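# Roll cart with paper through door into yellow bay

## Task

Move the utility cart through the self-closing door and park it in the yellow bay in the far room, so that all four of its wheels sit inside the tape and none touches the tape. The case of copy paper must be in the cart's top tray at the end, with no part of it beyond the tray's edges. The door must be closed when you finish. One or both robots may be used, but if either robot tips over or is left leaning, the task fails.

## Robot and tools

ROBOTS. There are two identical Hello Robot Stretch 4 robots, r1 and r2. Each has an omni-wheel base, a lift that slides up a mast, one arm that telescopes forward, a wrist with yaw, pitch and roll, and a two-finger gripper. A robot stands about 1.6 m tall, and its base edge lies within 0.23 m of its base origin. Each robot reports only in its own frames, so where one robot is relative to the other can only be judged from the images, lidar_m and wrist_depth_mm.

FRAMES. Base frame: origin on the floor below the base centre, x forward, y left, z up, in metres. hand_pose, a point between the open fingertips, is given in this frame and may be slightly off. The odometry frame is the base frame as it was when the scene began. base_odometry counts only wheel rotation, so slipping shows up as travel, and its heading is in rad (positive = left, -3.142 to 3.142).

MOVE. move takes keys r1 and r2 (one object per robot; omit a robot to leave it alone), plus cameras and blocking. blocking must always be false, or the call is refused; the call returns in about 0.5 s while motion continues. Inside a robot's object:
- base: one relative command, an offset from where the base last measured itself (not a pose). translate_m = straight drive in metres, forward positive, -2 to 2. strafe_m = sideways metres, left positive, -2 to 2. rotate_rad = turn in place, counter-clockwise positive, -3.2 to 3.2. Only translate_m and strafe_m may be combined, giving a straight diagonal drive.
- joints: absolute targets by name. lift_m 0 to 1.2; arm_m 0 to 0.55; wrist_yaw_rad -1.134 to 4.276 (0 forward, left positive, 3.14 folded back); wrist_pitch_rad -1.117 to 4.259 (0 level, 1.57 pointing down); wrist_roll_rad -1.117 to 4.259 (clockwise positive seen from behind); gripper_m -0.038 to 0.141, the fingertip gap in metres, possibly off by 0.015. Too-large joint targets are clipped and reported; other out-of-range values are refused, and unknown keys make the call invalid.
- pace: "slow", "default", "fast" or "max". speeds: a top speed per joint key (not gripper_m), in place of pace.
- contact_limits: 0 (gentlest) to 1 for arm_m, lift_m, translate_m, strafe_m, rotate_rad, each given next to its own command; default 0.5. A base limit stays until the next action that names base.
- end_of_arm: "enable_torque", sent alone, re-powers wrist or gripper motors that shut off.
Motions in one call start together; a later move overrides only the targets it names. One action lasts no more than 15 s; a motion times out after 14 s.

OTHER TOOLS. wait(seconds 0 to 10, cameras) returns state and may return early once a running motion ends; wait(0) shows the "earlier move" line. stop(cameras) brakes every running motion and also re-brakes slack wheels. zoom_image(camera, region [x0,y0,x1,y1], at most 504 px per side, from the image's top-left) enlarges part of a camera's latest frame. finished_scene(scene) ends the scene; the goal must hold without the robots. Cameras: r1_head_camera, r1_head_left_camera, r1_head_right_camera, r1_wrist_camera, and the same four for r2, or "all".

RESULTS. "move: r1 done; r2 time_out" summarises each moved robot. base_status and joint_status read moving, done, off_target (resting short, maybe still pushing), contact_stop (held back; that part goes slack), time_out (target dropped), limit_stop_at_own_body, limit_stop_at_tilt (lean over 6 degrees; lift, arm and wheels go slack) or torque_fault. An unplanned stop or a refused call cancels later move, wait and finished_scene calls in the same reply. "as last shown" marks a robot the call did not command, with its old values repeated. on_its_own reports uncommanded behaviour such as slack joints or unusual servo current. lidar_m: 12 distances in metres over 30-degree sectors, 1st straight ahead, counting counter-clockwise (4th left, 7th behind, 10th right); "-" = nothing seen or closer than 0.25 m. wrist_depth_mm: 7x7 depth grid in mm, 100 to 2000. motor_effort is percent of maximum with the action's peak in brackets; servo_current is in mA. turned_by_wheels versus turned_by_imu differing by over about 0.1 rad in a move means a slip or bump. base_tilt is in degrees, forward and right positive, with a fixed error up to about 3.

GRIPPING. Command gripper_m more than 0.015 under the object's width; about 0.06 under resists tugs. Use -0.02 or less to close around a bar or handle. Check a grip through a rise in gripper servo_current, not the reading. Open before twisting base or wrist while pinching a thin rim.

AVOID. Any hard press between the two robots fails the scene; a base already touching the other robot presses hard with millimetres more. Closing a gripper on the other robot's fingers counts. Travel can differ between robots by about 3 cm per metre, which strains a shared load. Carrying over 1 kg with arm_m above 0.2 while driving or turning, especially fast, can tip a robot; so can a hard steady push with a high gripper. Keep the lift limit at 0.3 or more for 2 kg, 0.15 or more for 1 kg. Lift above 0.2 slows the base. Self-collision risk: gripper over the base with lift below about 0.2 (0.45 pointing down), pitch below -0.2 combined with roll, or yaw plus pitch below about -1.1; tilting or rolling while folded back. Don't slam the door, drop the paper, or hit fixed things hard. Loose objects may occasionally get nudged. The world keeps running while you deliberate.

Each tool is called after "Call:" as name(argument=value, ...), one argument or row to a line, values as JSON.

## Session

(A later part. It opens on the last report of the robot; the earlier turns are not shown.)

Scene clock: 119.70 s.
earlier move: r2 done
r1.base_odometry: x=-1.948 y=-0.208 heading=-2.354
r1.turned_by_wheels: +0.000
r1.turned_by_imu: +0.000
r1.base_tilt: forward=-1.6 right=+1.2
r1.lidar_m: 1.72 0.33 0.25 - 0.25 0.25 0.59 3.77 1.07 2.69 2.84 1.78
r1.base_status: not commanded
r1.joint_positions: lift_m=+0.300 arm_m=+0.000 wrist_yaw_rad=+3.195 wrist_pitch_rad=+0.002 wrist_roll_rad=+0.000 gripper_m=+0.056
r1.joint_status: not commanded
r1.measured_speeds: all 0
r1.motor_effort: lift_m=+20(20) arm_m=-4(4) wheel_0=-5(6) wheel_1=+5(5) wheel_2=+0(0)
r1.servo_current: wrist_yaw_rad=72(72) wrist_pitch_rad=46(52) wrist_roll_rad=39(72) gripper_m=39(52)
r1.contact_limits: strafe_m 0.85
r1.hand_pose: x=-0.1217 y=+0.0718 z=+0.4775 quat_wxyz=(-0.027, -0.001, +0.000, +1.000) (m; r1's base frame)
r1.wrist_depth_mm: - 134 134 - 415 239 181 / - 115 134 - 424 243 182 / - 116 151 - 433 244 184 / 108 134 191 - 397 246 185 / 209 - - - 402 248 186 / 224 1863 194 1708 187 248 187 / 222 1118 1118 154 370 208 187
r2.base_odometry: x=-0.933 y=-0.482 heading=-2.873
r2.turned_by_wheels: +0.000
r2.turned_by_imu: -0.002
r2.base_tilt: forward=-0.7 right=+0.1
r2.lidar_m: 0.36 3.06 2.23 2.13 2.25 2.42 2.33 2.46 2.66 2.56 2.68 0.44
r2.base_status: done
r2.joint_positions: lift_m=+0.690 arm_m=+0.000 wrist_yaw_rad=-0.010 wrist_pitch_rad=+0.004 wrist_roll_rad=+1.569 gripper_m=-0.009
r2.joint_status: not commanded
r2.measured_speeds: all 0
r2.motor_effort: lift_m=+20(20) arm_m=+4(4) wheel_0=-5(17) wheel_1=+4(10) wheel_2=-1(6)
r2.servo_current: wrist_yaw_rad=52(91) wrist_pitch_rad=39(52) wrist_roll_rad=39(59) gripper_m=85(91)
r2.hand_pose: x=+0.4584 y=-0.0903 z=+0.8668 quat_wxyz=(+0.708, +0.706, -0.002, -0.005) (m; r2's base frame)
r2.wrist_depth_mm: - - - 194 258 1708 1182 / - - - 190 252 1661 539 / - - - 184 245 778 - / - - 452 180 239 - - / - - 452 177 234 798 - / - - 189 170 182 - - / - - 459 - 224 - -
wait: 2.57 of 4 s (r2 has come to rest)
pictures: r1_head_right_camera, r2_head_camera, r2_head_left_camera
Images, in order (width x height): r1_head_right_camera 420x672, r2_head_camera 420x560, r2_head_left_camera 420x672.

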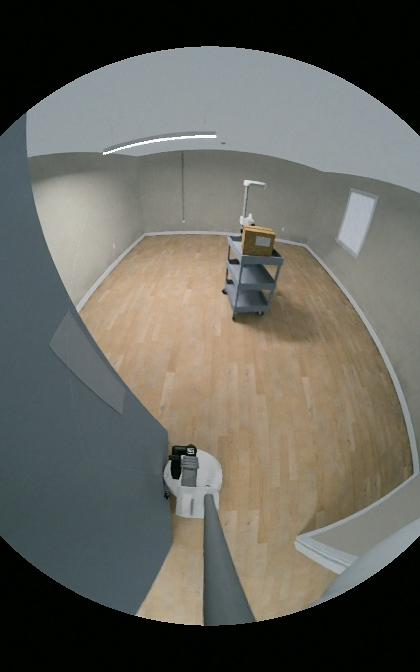

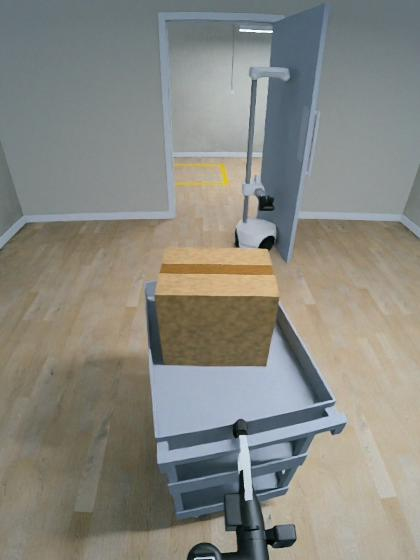

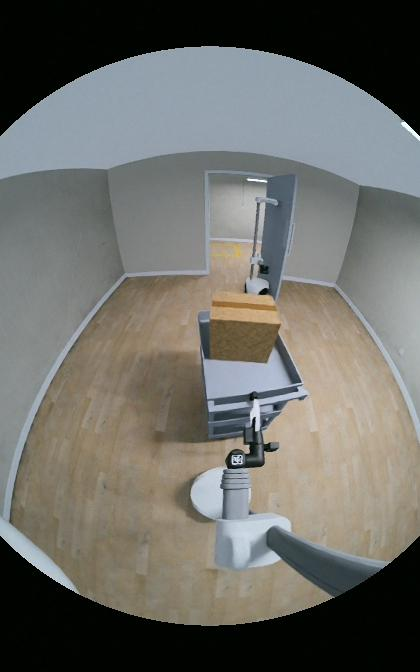

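Call:
move(
  r2={"base":{"translate_m":0.8,"strafe_m":0.1},"pace":"default"},
  blocking=false,
)

Call:
wait(
  seconds=5,
  cameras=["r1_head_right_camera","r2_head_camera","r2_head_left_camera"],
)

Scene clock: 153.30 s.
move: r2 moving
r1: as last shown
r1.base_tilt: forward=-1.6 right=+1.3
r1.lidar_m: 1.70 0.31 0.25 - 0.25 0.26 0.57 3.78 1.07 2.71 2.83 1.76
r1.servo_current: wrist_yaw_rad=39(65) wrist_pitch_rad=39(46) wrist_roll_rad=46(59) gripper_m=46(46)
r1.contact_limits: strafe_m 0.85
r1.wrist_depth_mm: - 133 133 - 415 239 180 / - 115 133 - 424 242 182 / - 116 152 - 430 243 184 / 108 135 191 - 399 246 185 / 209 - - - 402 248 186 / 224 1808 193 1756 187 249 187 / 222 1118 1118 153 366 208 186
r2.base_odometry: x=-0.961 y=-0.495 heading=-2.873
r2.turned_by_wheels: -0.001
r2.turned_by_imu: +0.004
r2.base_tilt: forward=-0.7 right=+0.1
r2.lidar_m: 0.36 3.03 2.26 2.13 2.23 2.45 2.35 2.49 2.67 2.58 2.71 0.45
r2.base_status: translate_m moving; strafe_m moving
r2.joint_positions: lift_m=+0.690 arm_m=+0.000 wrist_yaw_rad=-0.010 wrist_pitch_rad=+0.004 wrist_roll_rad=+1.569 gripper_m=-0.009
r2.joint_status: not commanded
r2.measured_speeds: translate_m=+0.125 strafe_m=+0.012 rotate_rad=+0.007 lift_m=+0.000 arm_m=+0.000 wrist_yaw_rad=+0.000 wrist_pitch_rad=+0.000 wrist_roll_rad=+0.000
r2.motor_effort: lift_m=+20(20) arm_m=+4(4) wheel_0=+9(9) wheel_1=+8(12) wheel_2=-22(25)
r2.servo_current: wrist_yaw_rad=59(65) wrist_pitch_rad=39(46) wrist_roll_rad=46(59) gripper_m=72(85)
r2.hand_pose: x=+0.4583 y=-0.0904 z=+0.8669 quat_wxyz=(+0.708, +0.706, -0.002, -0.005) (m; r2's base frame)
r2.wrist_depth_mm: - - - 189 253 1708 1255 / - - - 185 247 1708 525 / - - - 180 240 788 - / - - 445 177 235 - - / - - 452 173 231 809 - / - - 189 168 183 - - / - - 462 - 221 - -
pictures: none

Scene clock: 156.97 s.
earlier move: r2 done
r1.base_odometry: x=-1.948 y=-0.208 heading=-2.354
r1.turned_by_wheels: +0.000
r1.turned_by_imu: +0.000
r1.base_tilt: forward=-1.6 right=+1.3
r1.lidar_m: 1.50 0.30 0.25 - 0.25 0.25 0.57 3.77 1.08 2.68 2.82 1.07
r1.base_status: not commanded
r1.joint_positions: lift_m=+0.300 arm_m=+0.000 wrist_yaw_rad=+3.195 wrist_pitch_rad=+0.002 wrist_roll_rad=+0.000 gripper_m=+0.056
r1.joint_status: not commanded
r1.measured_speeds: all 0
r1.motor_effort: lift_m=+20(20) arm_m=-4(4) wheel_0=-5(6) wheel_1=+5(6) wheel_2=+0(0)
r1.servo_current: wrist_yaw_rad=46(65) wrist_pitch_rad=39(52) wrist_roll_rad=39(72) gripper_m=39(46)
r1.contact_limits: strafe_m 0.85
r1.hand_pose: x=-0.1217 y=+0.0718 z=+0.4775 quat_wxyz=(-0.027, -0.001, +0.000, +1.000) (m; r1's base frame)
r1.wrist_depth_mm: - 134 133 - 415 238 181 / - 115 133 - 424 240 182 / - 116 152 - 433 244 184 / 108 135 190 - 399 246 186 / 209 - - - 404 247 186 / 224 1808 193 1756 187 248 186 / 223 1118 1118 153 368 208 187
r2.base_odometry: x=-1.677 y=-0.792 heading=-2.872
r2.turned_by_wheels: +0.001
r2.turned_by_imu: +0.006
r2.base_tilt: forward=-0.7 right=+0.0
r2.lidar_m: 0.33 0.35 2.14 2.05 2.19 3.00 3.17 3.25 2.80 2.70 2.84 0.44
r2.base_status: done
r2.joint_positions: lift_m=+0.690 arm_m=+0.000 wrist_yaw_rad=+0.002 wrist_pitch_rad=+0.004 wrist_roll_rad=+1.569 gripper_m=-0.009
r2.joint_status: not commanded
r2.measured_speeds: all 0
r2.motor_effort: lift_m=+20(20) arm_m=+4(4) wheel_0=+6(14) wheel_1=+4(12) wheel_2=-2(25)
r2.servo_current: wrist_yaw_rad=46(65) wrist_pitch_rad=39(52) wrist_roll_rad=52(65) gripper_m=78(85)
r2.hand_pose: x=+0.4595 y=-0.0868 z=+0.8669 quat_wxyz=(+0.708, +0.706, +0.002, -0.001) (m; r2's base frame)
r2.wrist_depth_mm: - - - 226 303 327 325 / - - - 216 281 1618 1255 / - - - 204 265 1708 - / - - 459 191 251 831 - / - - 455 183 239 - - / - 449 190 171 182 - - / - - 439 - 220 - -
wait: 3.67 of 5 s (r2 has come to rest)
pictures: r1_head_right_camera, r2_head_camera, r2_head_left_camera
Images, in order (width x height): r1_head_right_camera 420x672, r2_head_camera 420x560, r2_head_left_camera 420x672.

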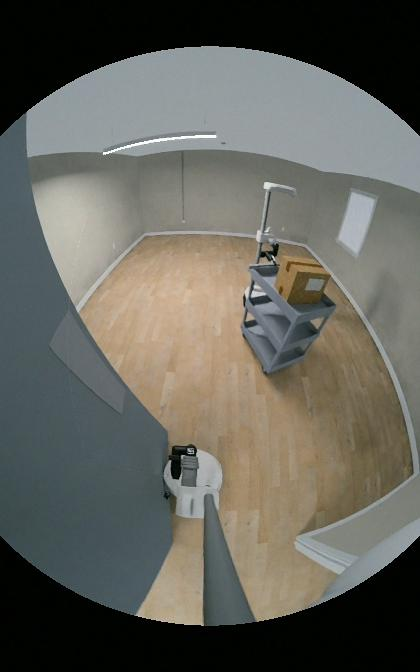

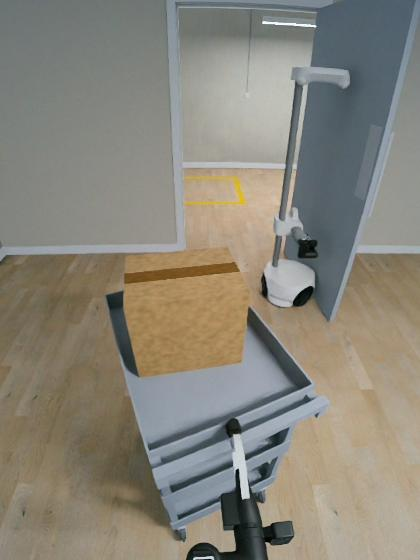

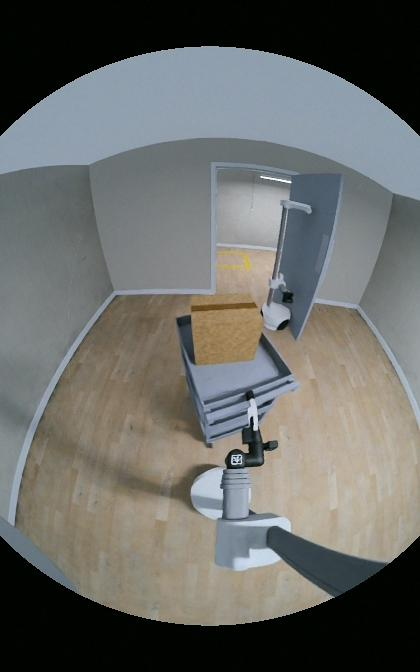

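Call:
move(
  r2={"base":{"translate_m":-0.03,"strafe_m":0.32},"pace":"slow"},
  blocking=false,
)

Call:
wait(
  seconds=4.5,
)

Call:
move(
  r2={"base":{"translate_m":0.5,"strafe_m":-0.13},"pace":"default"},
  blocking=false,
)

Call:
wait(
  seconds=4,
  cameras=["r1_head_right_camera","r2_head_camera","r2_head_left_camera"],
)

Scene clock: 166.13 s.
move: r2 moving
r1: as last shown
r1.lidar_m: 1.52 0.33 0.25 - 0.25 0.27 0.55 3.75 1.08 2.70 2.83 1.06
r1.motor_effort: lift_m=+20(20) arm_m=-4(4) wheel_0=-5(5) wheel_1=+5(5) wheel_2=+0(0)
r1.servo_current: wrist_yaw_rad=65(65) wrist_pitch_rad=39(46) wrist_roll_rad=59(59) gripper_m=46(46)
r1.contact_limits: strafe_m 0.85
r1.wrist_depth_mm: - 134 134 - 415 239 181 / - 115 133 - 424 244 183 / - 116 152 - 430 244 184 / 108 135 190 - 399 247 186 / 209 - - - 399 248 187 / 225 1808 193 1756 187 248 187 / 221 1138 1118 154 368 208 187
r2.base_odometry: x=-1.672 y=-0.805 heading=-2.872
r2.turned_by_wheels: +0.000
r2.turned_by_imu: +0.001
r2.base_tilt: forward=-0.7 right=+0.1
r2.lidar_m: 0.34 0.43 2.11 2.02 2.15 3.01 3.16 3.29 2.82 2.70 2.84 0.46
r2.base_status: translate_m moving; strafe_m moving
r2.joint_positions: lift_m=+0.690 arm_m=+0.000 wrist_yaw_rad=+0.001 wrist_pitch_rad=+0.004 wrist_roll_rad=+1.569 gripper_m=-0.009
r2.joint_status: not commanded
r2.measured_speeds: translate_m=-0.006 strafe_m=+0.052 rotate_rad=-0.001 lift_m=+0.000 arm_m=+0.000 wrist_yaw_rad=-0.024 wrist_pitch_rad=+0.000 wrist_roll_rad=+0.000
r2.motor_effort: lift_m=+20(20) arm_m=+4(4) wheel_0=-8(11) wheel_1=+7(10) wheel_2=+7(7)
r2.servo_current: wrist_yaw_rad=33(59) wrist_pitch_rad=33(52) wrist_roll_rad=59(59) gripper_m=72(78)
r2.hand_pose: x=+0.4594 y=-0.0872 z=+0.8669 quat_wxyz=(+0.708, +0.706, +0.002, -0.001) (m; r2's base frame)
r2.wrist_depth_mm: - - - 229 306 317 329 / - - - 218 283 1576 1255 / - - - 205 267 1708 - / - - 466 194 252 798 - / - - 452 183 238 - - / - 445 189 171 182 - - / - - 436 - 219 - -
pictures: none

Scene clock: 170.03 s.
earlier move: r2 done
r1.base_odometry: x=-1.948 y=-0.208 heading=-2.354
r1.turned_by_wheels: +0.000
r1.turned_by_imu: +0.000
r1.base_tilt: forward=-1.6 right=+1.3
r1.lidar_m: 5.13 0.33 0.25 - 0.25 0.26 0.58 3.77 1.08 2.69 1.35 1.15
r1.base_status: not commanded
r1.joint_positions: lift_m=+0.300 arm_m=+0.000 wrist_yaw_rad=+3.195 wrist_pitch_rad=+0.002 wrist_roll_rad=+0.000 gripper_m=+0.056
r1.joint_status: not commanded
r1.measured_speeds: all 0
r1.motor_effort: lift_m=+20(20) arm_m=-4(4) wheel_0=-5(6) wheel_1=+5(5) wheel_2=+0(0)
r1.servo_current: wrist_yaw_rad=46(65) wrist_pitch_rad=46(52) wrist_roll_rad=26(72) gripper_m=39(52)
r1.contact_limits: strafe_m 0.85
r1.hand_pose: x=-0.1217 y=+0.0718 z=+0.4775 quat_wxyz=(-0.027, -0.001, +0.000, +1.000) (m; r1's base frame)
r1.wrist_depth_mm: - 134 134 - 418 240 181 / - 115 133 - 421 242 182 / - 116 152 - 433 245 184 / 108 134 191 - 399 246 186 / 211 - - - 402 248 186 / 224 1808 194 1808 187 248 187 / 222 1118 1118 153 366 208 186
r2.base_odometry: x=-1.563 y=-1.092 heading=-2.871
r2.turned_by_wheels: +0.000
r2.turned_by_imu: -0.001
r2.base_tilt: forward=-0.7 right=+0.1
r2.lidar_m: 0.40 2.43 1.79 1.72 1.82 2.54 3.13 3.26 3.10 3.02 3.17 0.38
r2.base_status: done
r2.joint_positions: lift_m=+0.690 arm_m=+0.000 wrist_yaw_rad=-0.005 wrist_pitch_rad=+0.004 wrist_roll_rad=+1.569 gripper_m=-0.009
r2.joint_status: not commanded
r2.measured_speeds: all 0
r2.motor_effort: lift_m=+20(20) arm_m=+4(4) wheel_0=-7(15) wheel_1=+4(10) wheel_2=+9(10)
r2.servo_current: wrist_yaw_rad=52(72) wrist_pitch_rad=39(52) wrist_roll_rad=52(65) gripper_m=72(78)
r2.hand_pose: x=+0.4588 y=-0.0890 z=+0.8669 quat_wxyz=(+0.708, +0.706, -0.001, -0.003) (m; r2's base frame)
r2.wrist_depth_mm: - - - 158 214 1464 - / - - 488 161 218 768 - / - 433 427 165 223 - - / - - 452 167 228 - - / - - 477 171 233 - - / - - 190 174 183 - - / - - - - 242 1708 492
wait: 3.90 of 4.5 s (r2 has come to rest)
pictures: none

Scene clock: 170.53 s.
move: r2 moving
r1: as last shown
r1.lidar_m: 5.13 0.31 0.25 - 0.25 0.25 0.57 3.75 1.08 2.69 1.34 1.14
r1.motor_effort: lift_m=+20(20) arm_m=-4(4) wheel_0=-5(5) wheel_1=+5(5) wheel_2=+0(0)
r1.servo_current: wrist_yaw_rad=33(52) wrist_pitch_rad=46(52) wrist_roll_rad=39(59) gripper_m=39(46)
r1.contact_limits: strafe_m 0.85
r1.wrist_depth_mm: - 134 133 - 418 240 181 / - 115 133 - 424 243 183 / - 116 152 - 433 245 185 / 108 135 191 - 394 246 185 / 209 - - - 399 248 186 / 224 1756 194 1863 188 249 187 / 221 1098 1098 153 368 208 187
r2.base_odometry: x=-1.595 y=-1.092 heading=-2.872
r2.turned_by_wheels: +0.000
r2.turned_by_imu: +0.008
r2.base_tilt: forward=-0.7 right=+0.1
r2.lidar_m: 0.41 2.42 1.79 1.73 1.83 2.58 3.17 3.29 3.11 3.00 3.18 0.39
r2.base_status: translate_m moving; strafe_m moving
r2.joint_positions: lift_m=+0.690 arm_m=+0.000 wrist_yaw_rad=-0.005 wrist_pitch_rad=+0.003 wrist_roll_rad=+1.569 gripper_m=-0.009
r2.joint_status: not commanded
r2.measured_speeds: translate_m=+0.123 strafe_m=-0.033 rotate_rad=+0.010 lift_m=+0.000 arm_m=+0.000 wrist_yaw_rad=+0.000 wrist_pitch_rad=+0.000 wrist_roll_rad=+0.000
r2.motor_effort: lift_m=+20(20) arm_m=+4(4) wheel_0=+7(13) wheel_1=+7(9) wheel_2=-20(21)
r2.servo_current: wrist_yaw_rad=46(52) wrist_pitch_rad=39(46) wrist_roll_rad=33(59) gripper_m=72(85)
r2.hand_pose: x=+0.4588 y=-0.0890 z=+0.8670 quat_wxyz=(+0.708, +0.706, -0.001, -0.003) (m; r2's base frame)
r2.wrist_depth_mm: - - - 152 209 1499 - / - - 535 156 213 778 - / - 427 421 159 216 798 - / - - 442 161 221 820 - / - - 466 165 225 - - / - - 189 168 181 - - / - - - - 234 1618 488
pictures: none

Scene clock: 173.20 s.
earlier move: r2 done
r1.base_odometry: x=-1.948 y=-0.208 heading=-2.354
r1.turned_by_wheels: +0.000
r1.turned_by_imu: +0.000
r1.base_tilt: forward=-1.6 right=+1.3
r1.lidar_m: 5.13 0.32 0.25 - 0.25 0.25 0.57 3.79 1.07 2.66 0.85 0.96
r1.base_status: not commanded
r1.joint_positions: lift_m=+0.300 arm_m=+0.000 wrist_yaw_rad=+3.195 wrist_pitch_rad=+0.002 wrist_roll_rad=+0.000 gripper_m=+0.056
r1.joint_status: not commanded
r1.measured_speeds: all 0
r1.motor_effort: lift_m=+20(20) arm_m=-4(4) wheel_0=-5(6) wheel_1=+5(5) wheel_2=+0(0)
r1.servo_current: wrist_yaw_rad=39(72) wrist_pitch_rad=46(52) wrist_roll_rad=52(65) gripper_m=46(52)
r1.contact_limits: strafe_m 0.85
r1.hand_pose: x=-0.1217 y=+0.0718 z=+0.4775 quat_wxyz=(-0.027, -0.001, +0.000, +1.000) (m; r1's base frame)
r1.wrist_depth_mm: - 134 133 - 415 241 181 / - 115 134 - 424 242 183 / - 116 152 - 430 244 185 / 108 135 190 - 397 246 185 / 209 - - - 399 247 186 / 224 1756 194 1756 188 249 186 / 221 1138 1118 153 368 206 187
r2.base_odometry: x=-2.080 y=-1.100 heading=-2.871
r2.turned_by_wheels: +0.001
r2.turned_by_imu: +0.009
r2.base_tilt: forward=-0.7 right=+0.0
r2.lidar_m: 0.37 0.39 1.91 1.83 1.93 2.71 3.66 3.82 3.01 2.91 1.61 0.48
r2.base_status: done
r2.joint_positions: lift_m=+0.690 arm_m=+0.000 wrist_yaw_rad=+0.004 wrist_pitch_rad=+0.003 wrist_roll_rad=+1.569 gripper_m=-0.009
r2.joint_status: not commanded
r2.measured_speeds: all 0
r2.motor_effort: lift_m=+20(20) arm_m=+4(4) wheel_0=+5(19) wheel_1=+4(11) wheel_2=-1(23)
r2.servo_current: wrist_yaw_rad=46(59) wrist_pitch_rad=46(52) wrist_roll_rad=52(59) gripper_m=72(85)
r2.hand_pose: x=+0.4596 y=-0.0863 z=+0.8670 quat_wxyz=(+0.708, +0.706, +0.003, +0.000) (m; r2's base frame)
r2.wrist_depth_mm: - - - 201 266 1756 1205 / - - - 195 258 1708 539 / - - - 190 251 778 - / - 452 449 183 243 - - / - - 455 179 237 - - / - - 190 173 180 - - / - - 455 - 225 - -
wait: 2.67 of 4 s (r2 has come to rest)
pictures: r1_head_right_camera, r2_head_camera, r2_head_left_camera
Images, in order (width x height): r1_head_right_camera 420x672, r2_head_camera 420x560, r2_head_left_camera 420x672.

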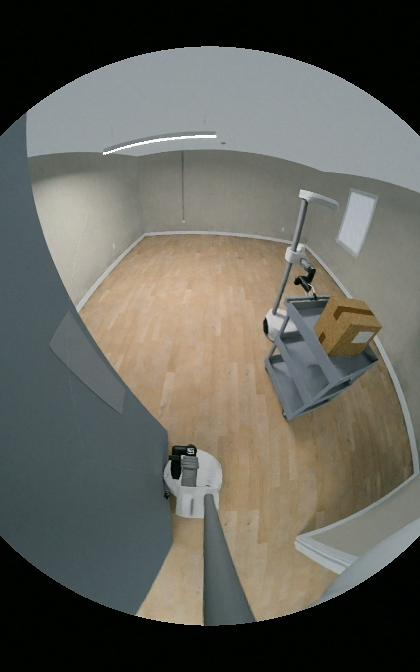

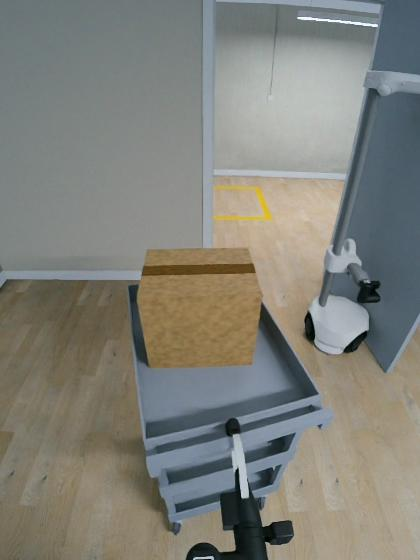

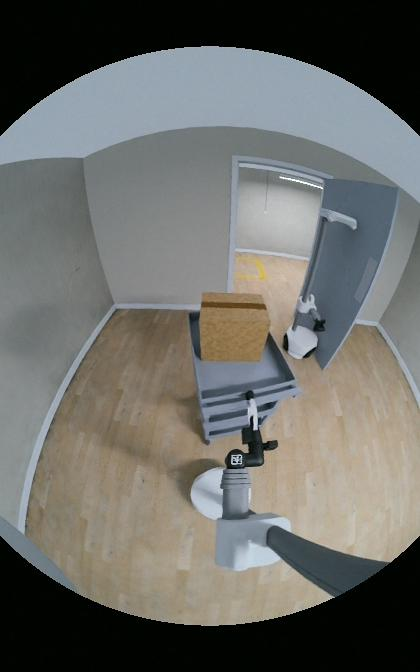

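Call:
move(
  r2={"base":{"translate_m":0.06,"strafe_m":0.48},"pace":"slow"},
  blocking=false,
)

Call:
wait(
  seconds=6,
  cameras=["r1_head_right_camera","r2_head_camera"],
)

Scene clock: 185.90 s.
move: r2 moving
r1: as last shown
r1.lidar_m: 5.12 0.31 0.25 - 0.25 0.26 0.55 3.76 1.07 2.70 0.86 0.95
r1.servo_current: wrist_yaw_rad=39(65) wrist_pitch_rad=46(52) wrist_roll_rad=52(52) gripper_m=46(46)
r1.contact_limits: strafe_m 0.85
r1.wrist_depth_mm: - 134 133 - 418 240 181 / - 115 133 - 421 242 182 / - 116 152 - 433 244 185 / 108 135 191 - 397 246 186 / 209 - - - 399 247 186 / 224 1756 193 1808 187 248 186 / 221 1138 1098 154 368 207 186
r2.base_odometry: x=-2.078 y=-1.114 heading=-2.872
r2.turned_by_wheels: -0.001
r2.turned_by_imu: +0.000
r2.base_tilt: forward=-0.7 right=+0.1
r2.lidar_m: 0.36 0.38 1.87 1.82 1.92 2.67 3.64 3.78 2.98 2.91 1.69 0.44
r2.base_status: translate_m moving; strafe_m moving
r2.joint_positions: lift_m=+0.690 arm_m=+0.000 wrist_yaw_rad=+0.002 wrist_pitch_rad=+0.003 wrist_roll_rad=+1.569 gripper_m=-0.009
r2.joint_status: not commanded
r2.measured_speeds: translate_m=+0.007 strafe_m=+0.052 rotate_rad=-0.007 lift_m=+0.000 arm_m=+0.000 wrist_yaw_rad=-0.027 wrist_pitch_rad=+0.000 wrist_roll_rad=+0.000
r2.motor_effort: lift_m=+20(20) arm_m=+4(4) wheel_0=-9(9) wheel_1=+8(9) wheel_2=-6(6)
r2.servo_current: wrist_yaw_rad=39(59) wrist_pitch_rad=46(52) wrist_roll_rad=46(52) gripper_m=72(72)
r2.hand_pose: x=+0.4594 y=-0.0869 z=+0.8670 quat_wxyz=(+0.708, +0.706, +0.002, -0.001) (m; r2's base frame)
r2.wrist_depth_mm: - - - 204 270 1576 1182 / - - - 198 260 1756 512 / - - - 190 251 788 - / - 449 449 183 244 - - / - - 452 180 237 - - / - - 188 172 181 - - / - - 452 - 224 - -
pictures: none

Scene clock: 191.43 s.
earlier move: r2 done
r1.base_odometry: x=-1.948 y=-0.208 heading=-2.354
r1.turned_by_wheels: +0.000
r1.turned_by_imu: +0.000
r1.base_tilt: forward=-1.6 right=+1.3
r1.lidar_m: 5.13 0.29 0.25 - 0.25 0.26 0.55 3.75 1.08 2.68 0.99 1.33
r1.base_status: not commanded
r1.joint_positions: lift_m=+0.300 arm_m=+0.000 wrist_yaw_rad=+3.195 wrist_pitch_rad=+0.002 wrist_roll_rad=+0.000 gripper_m=+0.056
r1.joint_status: not commanded
r1.measured_speeds: all 0
r1.motor_effort: lift_m=+20(20) arm_m=-4(4) wheel_0=-5(6) wheel_1=+5(5) wheel_2=+0(0)
r1.servo_current: wrist_yaw_rad=52(72) wrist_pitch_rad=39(52) wrist_roll_rad=46(72) gripper_m=39(46)
r1.contact_limits: strafe_m 0.85
r1.hand_pose: x=-0.1217 y=+0.0718 z=+0.4775 quat_wxyz=(-0.027, -0.001, +0.000, +1.000) (m; r1's base frame)
r1.wrist_depth_mm: - 133 134 - 415 239 181 / - 115 134 - 424 241 182 / - 116 151 - 433 243 184 / 108 135 190 - 397 247 185 / 209 - - - 399 246 186 / 224 1808 194 1756 187 249 187 / 222 1118 1118 153 368 208 187
r2.base_odometry: x=-2.009 y=-1.579 heading=-2.872
r2.turned_by_wheels: +0.000
r2.turned_by_imu: -0.002
r2.base_tilt: forward=-0.7 right=+0.1
r2.lidar_m: 0.44 1.89 1.41 1.35 1.42 2.03 3.71 3.81 3.49 3.39 0.41 0.38
r2.base_status: done
r2.joint_positions: lift_m=+0.690 arm_m=+0.000 wrist_yaw_rad=-0.008 wrist_pitch_rad=+0.003 wrist_roll_rad=+1.569 gripper_m=-0.009
r2.joint_status: not commanded
r2.measured_speeds: all 0
r2.motor_effort: lift_m=+20(20) arm_m=+4(4) wheel_0=-8(16) wheel_1=+1(9) wheel_2=-5(12)
r2.servo_current: wrist_yaw_rad=52(72) wrist_pitch_rad=39(52) wrist_roll_rad=52(65) gripper_m=72(78)
r2.hand_pose: x=+0.4586 y=-0.0896 z=+0.8670 quat_wxyz=(+0.708, +0.706, -0.001, -0.004) (m; r2's base frame)
r2.wrist_depth_mm: - 353 351 117 170 - - / - 384 387 125 182 - - / - 430 433 135 196 - - / - 484 484 145 215 - - / - - - 158 230 1756 517 / - - 184 170 181 1618 480 / - - - - 276 1708 1182
wait: 5.53 of 6 s (r2 has come to rest)
pictures: r1_head_right_camera, r2_head_camera
Images, in order (width x height): r1_head_right_camera 420x672, r2_head_camera 420x560.

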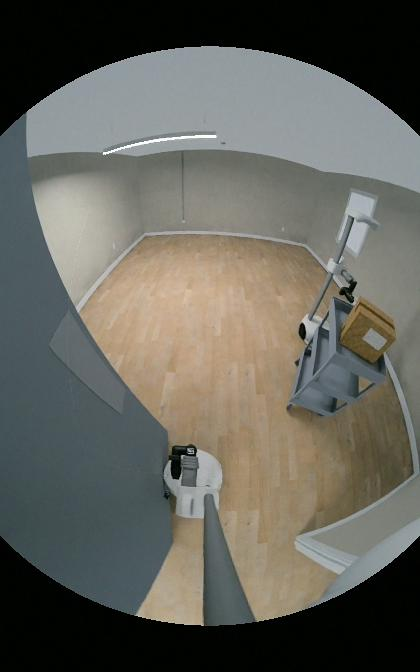

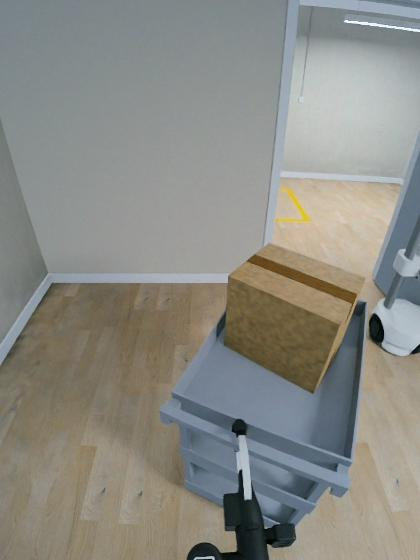

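Call:
move(
  r2={"base":{"translate_m":0.1,"strafe_m":0.15},"pace":"slow"},
  blocking=false,
)

Call:
wait(
  seconds=3.5,
)

Call:
move(
  r2={"base":{"translate_m":0.5,"strafe_m":-0.48},"pace":"slow"},
  blocking=false,
)

Call:
wait(
  seconds=8.5,
  cameras=["r1_head_right_camera","r2_head_camera","r2_head_left_camera"],
)

Scene clock: 201.67 s.
move: r2 moving
r1: as last shown
r1.lidar_m: 5.13 0.31 0.25 - 0.25 0.25 0.58 3.78 1.08 2.69 1.00 1.33
r1.motor_effort: lift_m=+20(20) arm_m=-4(4) wheel_0=-5(5) wheel_1=+5(5) wheel_2=+0(0)
r1.servo_current: wrist_yaw_rad=52(65) wrist_pitch_rad=39(52) wrist_roll_rad=46(59) gripper_m=39(46)
r1.contact_limits: strafe_m 0.85
r1.wrist_depth_mm: - 134 133 - 415 239 181 / - 115 133 - 427 242 182 / - 116 152 - 430 244 185 / 108 135 191 - 397 246 185 / 209 - - - 399 247 186 / 224 1756 193 1756 188 249 187 / 221 1098 1098 153 368 208 186
r2.base_odometry: x=-2.013 y=-1.591 heading=-2.873
r2.turned_by_wheels: -0.001
r2.turned_by_imu: +0.000
r2.base_tilt: forward=-0.7 right=+0.1
r2.lidar_m: 0.42 1.84 1.39 1.33 1.43 1.96 3.70 3.83 3.50 3.39 0.41 0.38
r2.base_status: translate_m moving; strafe_m moving
r2.joint_positions: lift_m=+0.690 arm_m=+0.000 wrist_yaw_rad=-0.008 wrist_pitch_rad=+0.003 wrist_roll_rad=+1.569 gripper_m=-0.009
r2.joint_status: not commanded
r2.measured_speeds: translate_m=+0.027 strafe_m=+0.041 rotate_rad=-0.001 lift_m=+0.000 arm_m=+0.000 wrist_yaw_rad=+0.000 wrist_pitch_rad=+0.000 wrist_roll_rad=+0.000
r2.motor_effort: lift_m=+20(20) arm_m=+4(4) wheel_0=-6(13) wheel_1=+8(8) wheel_2=-10(10)
r2.servo_current: wrist_yaw_rad=52(65) wrist_pitch_rad=46(52) wrist_roll_rad=46(52) gripper_m=72(72)
r2.hand_pose: x=+0.4586 y=-0.0896 z=+0.8670 quat_wxyz=(+0.708, +0.706, -0.001, -0.004) (m; r2's base frame)
r2.wrist_depth_mm: - 353 349 114 169 - - / - 384 384 122 180 - - / - 427 430 130 193 - - / - 484 492 143 210 - - / - - - 153 228 1708 517 / - - 185 172 181 1618 1205 / - - - - 273 - 1205
pictures: none

Scene clock: 204.23 s.
earlier move: r2 done
r1.base_odometry: x=-1.948 y=-0.208 heading=-2.354
r1.turned_by_wheels: +0.000
r1.turned_by_imu: +0.000
r1.base_tilt: forward=-1.6 right=+1.2
r1.lidar_m: 5.14 0.31 0.25 - 0.25 0.26 0.58 3.75 1.06 2.71 1.05 1.88
r1.base_status: not commanded
r1.joint_positions: lift_m=+0.300 arm_m=+0.000 wrist_yaw_rad=+3.195 wrist_pitch_rad=+0.002 wrist_roll_rad=+0.000 gripper_m=+0.056
r1.joint_status: not commanded
r1.measured_speeds: all 0
r1.motor_effort: lift_m=+20(20) arm_m=-4(4) wheel_0=-5(5) wheel_1=+5(5) wheel_2=+0(0)
r1.servo_current: wrist_yaw_rad=65(78) wrist_pitch_rad=52(52) wrist_roll_rad=52(65) gripper_m=46(46)
r1.contact_limits: strafe_m 0.85
r1.hand_pose: x=-0.1217 y=+0.0718 z=+0.4775 quat_wxyz=(-0.027, -0.001, +0.000, +1.000) (m; r1's base frame)
r1.wrist_depth_mm: - 133 133 - 415 240 181 / - 115 134 - 424 242 182 / - 116 151 - 430 244 183 / 108 134 191 - 399 246 185 / 209 - - - 404 248 186 / 225 1808 193 1708 187 248 187 / 223 1138 1118 153 366 208 186
r2.base_odometry: x=-2.066 y=-1.750 heading=-2.872
r2.turned_by_wheels: +0.000
r2.turned_by_imu: +0.001
r2.base_tilt: forward=-0.7 right=+0.1
r2.lidar_m: 0.44 1.67 1.24 1.19 1.29 1.80 3.79 3.92 3.63 3.53 0.33 0.32
r2.base_status: done
r2.joint_positions: lift_m=+0.690 arm_m=+0.000 wrist_yaw_rad=-0.008 wrist_pitch_rad=+0.003 wrist_roll_rad=+1.569 gripper_m=-0.009
r2.joint_status: not commanded
r2.measured_speeds: all 0
r2.motor_effort: lift_m=+20(20) arm_m=+4(4) wheel_0=-2(13) wheel_1=+5(9) wheel_2=-10(14)
r2.servo_current: wrist_yaw_rad=59(72) wrist_pitch_rad=46(52) wrist_roll_rad=52(59) gripper_m=72(78)
r2.hand_pose: x=+0.4586 y=-0.0896 z=+0.8670 quat_wxyz=(+0.708, +0.706, -0.001, -0.004) (m; r2's base frame)
r2.wrist_depth_mm: - 340 336 - - 136 - / - 384 389 - 151 148 - / - 452 459 - 167 - - / - - - 105 190 1499 517 / - - - 124 220 1618 488 / - - 187 149 180 1537 1205 / - - - - - 347 355
wait: 2.57 of 3.5 s (r2 has come to rest)
pictures: none

Scene clock: 204.73 s.
move: r2 moving
r1: as last shown
r1.base_tilt: forward=-1.6 right=+1.3
r1.lidar_m: 5.14 0.29 0.25 - 0.25 0.25 0.56 3.77 1.09 2.70 1.04 1.88
r1.motor_effort: lift_m=+20(20) arm_m=-4(4) wheel_0=-5(6) wheel_1=+5(5) wheel_2=+0(0)
r1.servo_current: wrist_yaw_rad=39(65) wrist_pitch_rad=39(52) wrist_roll_rad=52(59) gripper_m=39(46)
r1.contact_limits: strafe_m 0.85
r1.wrist_depth_mm: - 133 134 - 418 239 181 / - 115 134 - 424 242 183 / - 116 152 - 433 244 185 / 108 135 191 - 394 246 186 / 208 - - - 402 247 186 / 224 1756 193 1756 188 248 186 / 222 1118 1138 153 366 207 186
r2.base_odometry: x=-2.077 y=-1.744 heading=-2.872
r2.turned_by_wheels: +0.000
r2.turned_by_imu: +0.000
r2.base_tilt: forward=-0.7 right=+0.0
r2.lidar_m: 0.44 1.66 1.26 1.21 1.28 1.82 3.82 3.93 3.66 3.53 0.32 0.33
r2.base_status: translate_m moving; strafe_m moving
r2.joint_positions: lift_m=+0.690 arm_m=+0.000 wrist_yaw_rad=-0.001 wrist_pitch_rad=+0.003 wrist_roll_rad=+1.569 gripper_m=-0.009
r2.joint_status: not commanded
r2.measured_speeds: translate_m=+0.038 strafe_m=-0.034 rotate_rad=+0.003 lift_m=+0.000 arm_m=+0.000 wrist_yaw_rad=+0.025 wrist_pitch_rad=+0.000 wrist_roll_rad=+0.000
r2.motor_effort: lift_m=+20(20) arm_m=+4(4) wheel_0=+13(16) wheel_1=-3(5) wheel_2=-11(15)
r2.servo_current: wrist_yaw_rad=39(59) wrist_pitch_rad=39(52) wrist_roll_rad=52(52) gripper_m=59(78)
r2.hand_pose: x=+0.4592 y=-0.0876 z=+0.8670 quat_wxyz=(+0.708, +0.706, +0.001, -0.001) (m; r2's base frame)
r2.wrist_depth_mm: - 336 329 - - 128 - / - 379 384 - - 137 - / - 452 455 - - - - / - - - - 183 1397 521 / - - - 118 215 1537 477 / - - 186 140 180 1537 1182 / - - - - - 1661 1098
pictures: none

Scene clock: 212.40 s.
earlier move: r2 done
r1.base_odometry: x=-1.948 y=-0.208 heading=-2.354
r1.turned_by_wheels: +0.000
r1.turned_by_imu: +0.000
r1.base_tilt: forward=-1.6 right=+1.3
r1.lidar_m: 5.10 0.32 0.25 - 0.25 0.25 0.56 3.76 1.07 0.64 0.73 1.23
r1.base_status: not commanded
r1.joint_positions: lift_m=+0.300 arm_m=+0.000 wrist_yaw_rad=+3.195 wrist_pitch_rad=+0.002 wrist_roll_rad=+0.000 gripper_m=+0.056
r1.joint_status: not commanded
r1.measured_speeds: all 0
r1.motor_effort: lift_m=+20(20) arm_m=-4(4) wheel_0=-5(6) wheel_1=+5(5) wheel_2=+0(0)
r1.servo_current: wrist_yaw_rad=59(72) wrist_pitch_rad=39(52) wrist_roll_rad=46(72) gripper_m=39(52)
r1.contact_limits: strafe_m 0.85
r1.hand_pose: x=-0.1217 y=+0.0718 z=+0.4775 quat_wxyz=(-0.027, -0.001, +0.000, +1.000) (m; r1's base frame)
r1.wrist_depth_mm: - 133 134 - 415 240 181 / - 115 133 - 424 242 183 / - 116 151 - 433 243 184 / 108 135 190 - 397 247 185 / 209 - - - 402 248 186 / 224 1756 194 1756 188 248 186 / 222 1138 1118 153 368 207 186
r2.base_odometry: x=-2.675 y=-1.421 heading=-2.873
r2.turned_by_wheels: +0.000
r2.turned_by_imu: +0.006
r2.base_tilt: forward=-0.6 right=+0.1
r2.lidar_m: 0.41 0.43 1.71 1.65 1.78 2.52 - 4.21 3.18 3.07 1.17 0.42
r2.base_status: done
r2.joint_positions: lift_m=+0.690 arm_m=+0.000 wrist_yaw_rad=+0.007 wrist_pitch_rad=+0.003 wrist_roll_rad=+1.569 gripper_m=-0.009
r2.joint_status: not commanded
r2.measured_speeds: all 0
r2.motor_effort: lift_m=+20(20) arm_m=+4(4) wheel_0=+6(18) wheel_1=-4(6) wheel_2=-5(15)
r2.servo_current: wrist_yaw_rad=65(72) wrist_pitch_rad=39(52) wrist_roll_rad=46(59) gripper_m=65(78)
r2.hand_pose: x=+0.4599 y=-0.0853 z=+0.8670 quat_wxyz=(+0.708, +0.706, +0.004, +0.001) (m; r2's base frame)
r2.wrist_depth_mm: - - - 144 200 647 - / - 436 404 149 205 - - / - 421 421 154 213 - - / - 452 452 159 220 - - / - 488 484 166 227 - - / - - 189 170 181 - 521 / - - - - 243 - 1205
wait: 7.67 of 8.5 s (r2 has come to rest)
pictures: r1_head_right_camera, r2_head_camera, r2_head_left_camera
Images, in order (width x height): r1_head_right_camera 420x672, r2_head_camera 420x560, r2_head_left_camera 420x672.

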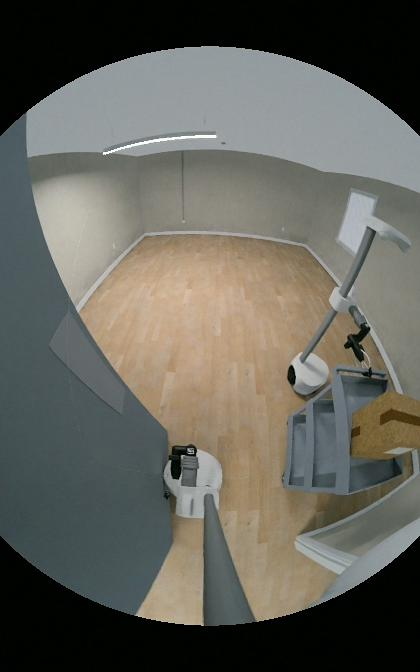

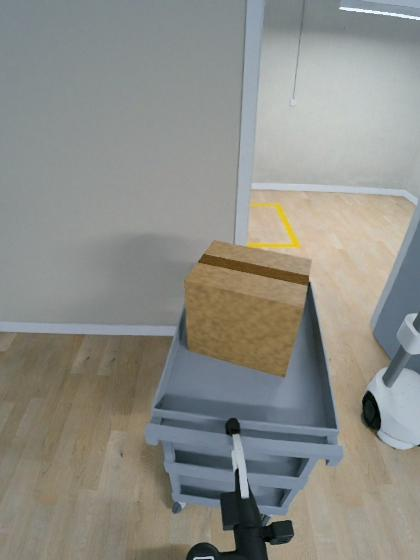

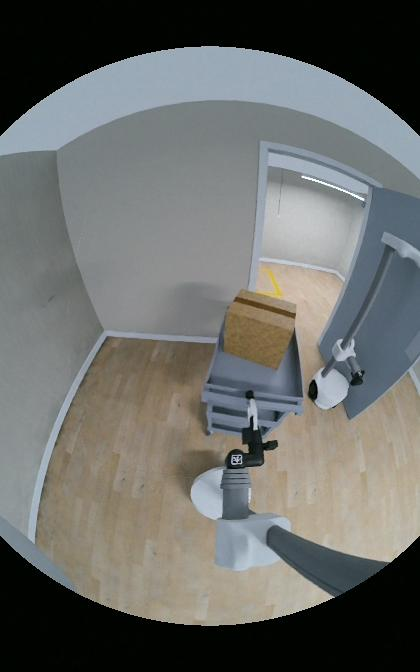

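Call:
move(
  r2={"base":{"translate_m":-0.5,"strafe_m":-0.5},"pace":"slow"},
  blocking=false,
)

Call:
wait(
  seconds=8.5,
)

Call:
move(
  r2={"base":{"translate_m":-0.8},"pace":"default"},
  blocking=false,
)

Call:
wait(
  seconds=5,
  cameras=["r1_head_right_camera","r2_head_camera","r2_head_left_camera"],
)

Scene clock: 224.33 s.
move: r2 moving
r1: as last shown
r1.lidar_m: 5.14 0.32 0.25 - 0.25 0.25 0.58 3.78 1.09 0.64 0.71 1.22
r1.motor_effort: lift_m=+20(20) arm_m=-4(4) wheel_0=-5(5) wheel_1=+5(5) wheel_2=+0(0)
r1.servo_current: wrist_yaw_rad=33(65) wrist_pitch_rad=46(52) wrist_roll_rad=39(52) gripper_m=46(46)
r1.contact_limits: strafe_m 0.85
r1.wrist_depth_mm: - 133 133 - 418 240 181 / - 115 133 - 424 242 182 / - 116 151 - 433 245 184 / 108 135 191 - 394 245 186 / 208 - - - 402 247 186 / 224 1808 194 1808 188 248 186 / 221 1138 1138 153 366 207 186
r2.base_odometry: x=-2.669 y=-1.409 heading=-2.871
r2.turned_by_wheels: +0.001
r2.turned_by_imu: +0.002
r2.base_tilt: forward=-0.7 right=+0.1
r2.lidar_m: 0.37 0.46 1.70 1.67 1.77 2.54 - 4.21 3.16 3.08 1.18 0.41
r2.base_status: translate_m moving; strafe_m moving
r2.joint_positions: lift_m=+0.690 arm_m=+0.000 wrist_yaw_rad=+0.007 wrist_pitch_rad=+0.003 wrist_roll_rad=+1.569 gripper_m=-0.009
r2.joint_status: not commanded
r2.measured_speeds: translate_m=-0.036 strafe_m=-0.035 rotate_rad=-0.002 lift_m=+0.000 arm_m=+0.000 wrist_yaw_rad=+0.000 wrist_pitch_rad=+0.000 wrist_roll_rad=+0.000
r2.motor_effort: lift_m=+20(20) arm_m=+4(4) wheel_0=+9(10) wheel_1=-6(9) wheel_2=+14(15)
r2.servo_current: wrist_yaw_rad=65(65) wrist_pitch_rad=39(52) wrist_roll_rad=33(59) gripper_m=72(78)
r2.hand_pose: x=+0.4599 y=-0.0853 z=+0.8670 quat_wxyz=(+0.708, +0.706, +0.004, +0.001) (m; r2's base frame)
r2.wrist_depth_mm: - - - 146 202 715 - / - 466 407 152 208 - - / - 415 421 157 214 798 - / - 449 452 162 221 - - / - 480 484 168 229 - - / - - 190 172 181 - 525 / - - - - 246 - 1205
pictures: none

Scene clock: 232.17 s.
earlier move: r2 done
r1.base_odometry: x=-1.948 y=-0.208 heading=-2.354
r1.turned_by_wheels: +0.000
r1.turned_by_imu: -0.001
r1.base_tilt: forward=-1.6 right=+1.3
r1.lidar_m: 1.40 0.34 0.25 - 0.25 0.25 0.56 3.79 1.07 2.69 0.60 0.64
r1.base_status: not commanded
r1.joint_positions: lift_m=+0.300 arm_m=+0.000 wrist_yaw_rad=+3.195 wrist_pitch_rad=+0.002 wrist_roll_rad=+0.000 gripper_m=+0.056
r1.joint_status: not commanded
r1.measured_speeds: all 0
r1.motor_effort: lift_m=+20(20) arm_m=-4(4) wheel_0=-5(6) wheel_1=+5(6) wheel_2=+0(0)
r1.servo_current: wrist_yaw_rad=52(72) wrist_pitch_rad=39(52) wrist_roll_rad=52(72) gripper_m=46(46)
r1.contact_limits: strafe_m 0.85
r1.hand_pose: x=-0.1217 y=+0.0718 z=+0.4775 quat_wxyz=(-0.027, -0.001, +0.000, +1.000) (m; r1's base frame)
r1.wrist_depth_mm: - 134 133 - 415 238 181 / - 115 133 - 421 242 183 / - 116 151 - 433 244 185 / 108 135 191 - 399 246 185 / 209 - - - 402 247 186 / 223 1708 193 1708 187 248 186 / 221 1138 1118 153 368 208 187
r2.base_odometry: x=-2.327 y=-0.806 heading=-2.872
r2.turned_by_wheels: +0.000
r2.turned_by_imu: +0.001
r2.base_tilt: forward=-0.7 right=+0.0
r2.lidar_m: 0.33 0.34 2.27 2.15 2.29 3.27 3.86 3.49 2.64 2.56 2.71 0.48
r2.base_status: done
r2.joint_positions: lift_m=+0.690 arm_m=+0.000 wrist_yaw_rad=+0.007 wrist_pitch_rad=+0.003 wrist_roll_rad=+1.569 gripper_m=-0.009
r2.joint_status: not commanded
r2.measured_speeds: all 0
r2.motor_effort: lift_m=+20(20) arm_m=-4(4) wheel_0=+4(12) wheel_1=-5(10) wheel_2=+8(15)
r2.servo_current: wrist_yaw_rad=52(72) wrist_pitch_rad=39(52) wrist_roll_rad=46(65) gripper_m=72(78)
r2.hand_pose: x=+0.4599 y=-0.0853 z=+0.8670 quat_wxyz=(+0.708, +0.706, +0.004, +0.001) (m; r2's base frame)
r2.wrist_depth_mm: - - - 256 332 338 904 / - - - 301 312 1138 351 / - - - 219 285 1756 504 / 1863 - - 204 265 1863 - / - 459 455 190 246 854 - / - 442 189 175 181 - - / - - 427 - 220 - -
wait: 7.83 of 8.5 s (r2 has come to rest)
pictures: none

Scene clock: 232.67 s.
move: r2 moving
r1: as last shown
r1.turned_by_imu: +0.000
r1.lidar_m: 1.42 0.34 0.25 - 0.25 0.25 0.57 3.76 1.07 2.70 0.60 0.65
r1.motor_effort: lift_m=+20(20) arm_m=-4(4) wheel_0=-5(5) wheel_1=+5(5) wheel_2=+0(0)
r1.servo_current: wrist_yaw_rad=52(59) wrist_pitch_rad=39(46) wrist_roll_rad=46(59) gripper_m=39(46)
r1.contact_limits: strafe_m 0.85
r1.wrist_depth_mm: - 133 133 - 418 240 181 / - 115 133 - 424 242 182 / - 116 152 - 433 244 184 / 108 135 191 - 399 246 185 / 209 - - - 399 248 187 / 224 1808 193 1756 187 249 186 / 223 1138 1138 153 368 208 187
r2.base_odometry: x=-2.296 y=-0.797 heading=-2.872
r2.turned_by_wheels: +0.000
r2.turned_by_imu: +0.000
r2.base_tilt: forward=-0.6 right=+0.1
r2.lidar_m: 0.33 0.34 2.25 2.18 2.32 3.29 3.82 3.52 2.65 2.58 2.69 0.47
r2.base_status: translate_m moving
r2.joint_positions: lift_m=+0.690 arm_m=+0.000 wrist_yaw_rad=+0.007 wrist_pitch_rad=+0.003 wrist_roll_rad=+1.569 gripper_m=-0.009
r2.joint_status: not commanded
r2.measured_speeds: translate_m=-0.121 strafe_m=+0.000 rotate_rad=-0.001 lift_m=+0.000 arm_m=+0.000 wrist_yaw_rad=-0.016 wrist_pitch_rad=+0.000 wrist_roll_rad=+0.000
r2.motor_effort: lift_m=+20(20) arm_m=-3(4) wheel_0=-12(12) wheel_1=-9(9) wheel_2=+17(19)
r2.servo_current: wrist_yaw_rad=59(59) wrist_pitch_rad=39(46) wrist_roll_rad=46(52) gripper_m=78(78)
r2.hand_pose: x=+0.4599 y=-0.0854 z=+0.8670 quat_wxyz=(+0.708, +0.706, +0.004, +0.001) (m; r2's base frame)
r2.wrist_depth_mm: - - - 256 336 338 917 / - - - 301 312 1182 1008 / 1808 - - 220 283 1756 512 / 1808 - - 204 264 1756 - / - 466 455 190 244 854 - / - 442 189 176 181 - - / - 138 424 - 220 - -
pictures: none

Scene clock: 236.33 s.
earlier move: r2 done
r1.base_odometry: x=-1.948 y=-0.208 heading=-2.354
r1.turned_by_wheels: +0.000
r1.turned_by_imu: +0.000
r1.base_tilt: forward=-1.6 right=+1.3
r1.lidar_m: 1.10 0.32 0.25 - 0.25 0.25 0.56 3.80 1.07 2.72 2.81 1.11
r1.base_status: not commanded
r1.joint_positions: lift_m=+0.300 arm_m=+0.000 wrist_yaw_rad=+3.195 wrist_pitch_rad=+0.002 wrist_roll_rad=+0.000 gripper_m=+0.056
r1.joint_status: not commanded
r1.measured_speeds: all 0
r1.motor_effort: lift_m=+20(20) arm_m=-4(4) wheel_0=-5(6) wheel_1=+5(5) wheel_2=+0(0)
r1.servo_current: wrist_yaw_rad=52(72) wrist_pitch_rad=33(52) wrist_roll_rad=39(65) gripper_m=39(46)
r1.contact_limits: strafe_m 0.85
r1.hand_pose: x=-0.1217 y=+0.0718 z=+0.4775 quat_wxyz=(-0.027, -0.001, +0.000, +1.000) (m; r1's base frame)
r1.wrist_depth_mm: - 133 133 - 418 240 181 / - 115 133 - 427 243 182 / - 116 152 - 433 244 185 / 108 134 190 - 397 245 185 / 209 - - - 399 247 186 / 224 1756 194 1808 187 248 187 / 222 1118 1138 153 366 207 187
r2.base_odometry: x=-1.556 y=-0.593 heading=-2.873
r2.turned_by_wheels: +0.000
r2.turned_by_imu: -0.003
r2.base_tilt: forward=-0.7 right=+0.1
r2.lidar_m: 0.39 0.40 2.25 2.20 2.31 3.06 2.98 3.14 2.62 2.53 2.68 0.43
r2.base_status: done
r2.joint_positions: lift_m=+0.690 arm_m=+0.000 wrist_yaw_rad=-0.003 wrist_pitch_rad=+0.003 wrist_roll_rad=+1.569 gripper_m=-0.009
r2.joint_status: not commanded
r2.measured_speeds: all 0
r2.motor_effort: lift_m=+20(20) arm_m=-4(4) wheel_0=-6(14) wheel_1=-4(10) wheel_2=+1(19)
r2.servo_current: wrist_yaw_rad=52(65) wrist_pitch_rad=39(46) wrist_roll_rad=39(72) gripper_m=72(78)
r2.hand_pose: x=+0.4590 y=-0.0884 z=+0.8670 quat_wxyz=(+0.708, +0.706, +0.000, -0.002) (m; r2's base frame)
r2.wrist_depth_mm: - - - 181 243 1499 1160 / - - - 180 241 1499 - / - - 442 179 240 - - / - - 449 177 237 - - / - - 459 177 236 - - / - - 189 174 181 - - / - - 480 - 232 - -
wait: 3.67 of 5 s (r2 has come to rest)
pictures: r1_head_right_camera, r2_head_camera, r2_head_left_camera
Images, in order (width x height): r1_head_right_camera 420x672, r2_head_camera 420x560, r2_head_left_camera 420x672.

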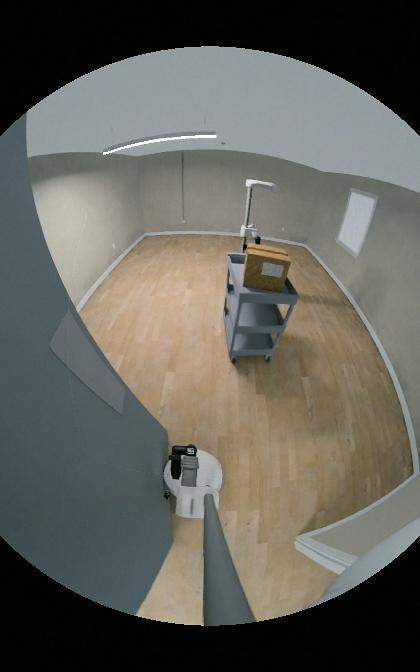

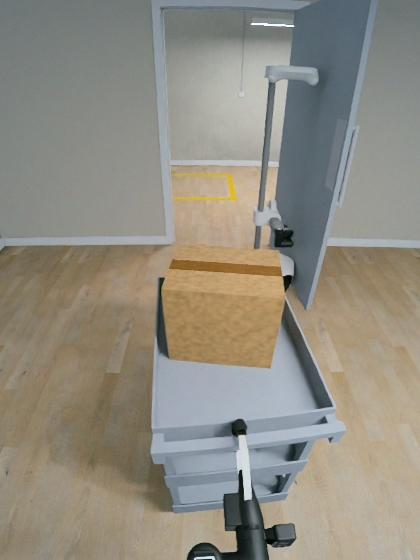

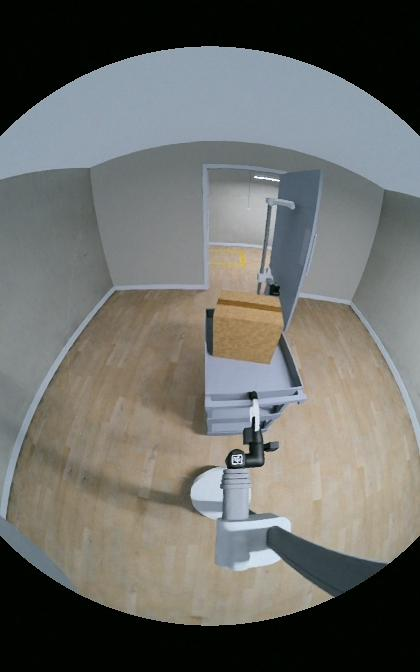

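Call:
move(
  r2={"base":{"translate_m":0.5,"strafe_m":0.06},"pace":"default"},
  blocking=false,
)

Call:
wait(
  seconds=4,
  cameras=["r2_head_camera"],
)

Scene clock: 243.47 s.
move: r2 moving
r1: as last shown
r1.lidar_m: 1.07 0.29 0.25 - 0.25 0.25 0.56 3.77 1.08 2.68 2.82 1.08
r1.motor_effort: lift_m=+20(20) arm_m=-4(4) wheel_0=-5(5) wheel_1=+5(5) wheel_2=+0(0)
r1.servo_current: wrist_yaw_rad=65(65) wrist_pitch_rad=46(46) wrist_roll_rad=39(65) gripper_m=39(46)
r1.contact_limits: strafe_m 0.85
r1.wrist_depth_mm: - 133 133 - 418 239 181 / - 115 133 - 427 242 182 / - 116 151 - 433 244 185 / 108 135 190 - 397 246 185 / 209 - - - 399 247 186 / 224 1863 194 1708 188 248 187 / 222 1118 1138 153 368 208 187
r2.base_odometry: x=-1.584 y=-0.605 heading=-2.873
r2.turned_by_wheels: +0.000
r2.turned_by_imu: +0.000
r2.base_tilt: forward=-0.7 right=+0.0
r2.lidar_m: 0.38 2.94 2.31 2.19 2.32 3.09 3.03 3.17 2.64 2.54 2.68 0.43
r2.base_status: translate_m moving; strafe_m moving
r2.joint_positions: lift_m=+0.690 arm_m=+0.000 wrist_yaw_rad=-0.006 wrist_pitch_rad=+0.003 wrist_roll_rad=+1.569 gripper_m=-0.009
r2.joint_status: not commanded
r2.measured_speeds: translate_m=+0.122 strafe_m=+0.015 rotate_rad=-0.001 lift_m=+0.000 arm_m=+0.000 wrist_yaw_rad=+0.000 wrist_pitch_rad=+0.000 wrist_roll_rad=+0.000
r2.motor_effort: lift_m=+20(20) arm_m=-2(4) wheel_0=+5(7) wheel_1=+9(10) wheel_2=-20(20)
r2.servo_current: wrist_yaw_rad=52(65) wrist_pitch_rad=39(46) wrist_roll_rad=52(59) gripper_m=72(78)
r2.hand_pose: x=+0.4588 y=-0.0891 z=+0.8670 quat_wxyz=(+0.708, +0.706, -0.001, -0.003) (m; r2's base frame)
r2.wrist_depth_mm: - - - 180 242 1499 1229 / - - - 179 239 1576 - / - - 439 177 236 - - / - 449 442 176 235 - - / - - 449 173 233 820 - / - - 189 171 182 - - / - - 477 - 226 - -
pictures: none

Scene clock: 246.13 s.
earlier move: r2 done
r1.base_odometry: x=-1.948 y=-0.208 heading=-2.354
r1.turned_by_wheels: +0.000
r1.turned_by_imu: +0.000
r1.base_tilt: forward=-1.6 right=+1.3
r1.lidar_m: 1.16 0.30 0.25 - 0.25 0.25 0.57 3.79 1.07 2.65 0.85 0.69
r1.base_status: not commanded
r1.joint_positions: lift_m=+0.300 arm_m=+0.000 wrist_yaw_rad=+3.195 wrist_pitch_rad=+0.002 wrist_roll_rad=+0.000 gripper_m=+0.056
r1.joint_status: not commanded
r1.measured_speeds: all 0
r1.motor_effort: lift_m=+20(20) arm_m=-4(4) wheel_0=-5(6) wheel_1=+5(5) wheel_2=+0(0)
r1.servo_current: wrist_yaw_rad=39(65) wrist_pitch_rad=46(52) wrist_roll_rad=46(65) gripper_m=39(52)
r1.contact_limits: strafe_m 0.85
r1.hand_pose: x=-0.1217 y=+0.0718 z=+0.4775 quat_wxyz=(-0.027, -0.001, +0.000, +1.000) (m; r1's base frame)
r1.wrist_depth_mm: - 134 134 - 415 239 181 / - 115 134 - 427 241 183 / - 116 151 - 430 243 184 / 108 135 191 - 399 247 185 / 209 - - - 402 248 186 / 224 1863 193 1756 187 247 186 / 221 1138 1118 153 366 207 186
r2.base_odometry: x=-2.021 y=-0.784 heading=-2.872
r2.turned_by_wheels: +0.001
r2.turned_by_imu: +0.001
r2.base_tilt: forward=-0.7 right=+0.1
r2.lidar_m: 0.36 0.37 2.19 2.13 2.26 3.18 3.52 3.60 2.69 2.61 2.75 0.44
r2.base_status: done
r2.joint_positions: lift_m=+0.690 arm_m=+0.000 wrist_yaw_rad=+0.002 wrist_pitch_rad=+0.003 wrist_roll_rad=+1.569 gripper_m=-0.009
r2.joint_status: not commanded
r2.measured_speeds: all 0
r2.motor_effort: lift_m=+20(20) arm_m=+4(4) wheel_0=+7(12) wheel_1=+4(10) wheel_2=-2(23)
r2.servo_current: wrist_yaw_rad=46(72) wrist_pitch_rad=33(46) wrist_roll_rad=39(59) gripper_m=72(78)
r2.hand_pose: x=+0.4595 y=-0.0868 z=+0.8670 quat_wxyz=(+0.708, +0.706, +0.002, +0.000) (m; r2's base frame)
r2.wrist_depth_mm: - - - 192 257 1205 1205 / - - - 189 252 1308 569 / - - - 184 245 759 - / - 452 445 180 240 - - / - - 455 177 233 788 - / - - 191 171 182 - - / - - 466 - 225 - -
wait: 2.67 of 4 s (r2 has come to rest)
pictures: r2_head_camera
Images, in order (width x height): r2_head_camera 420x560.

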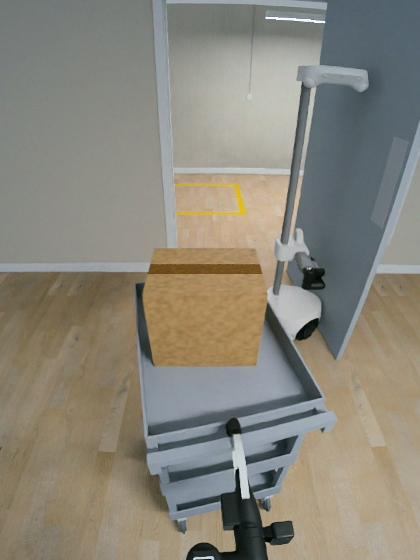

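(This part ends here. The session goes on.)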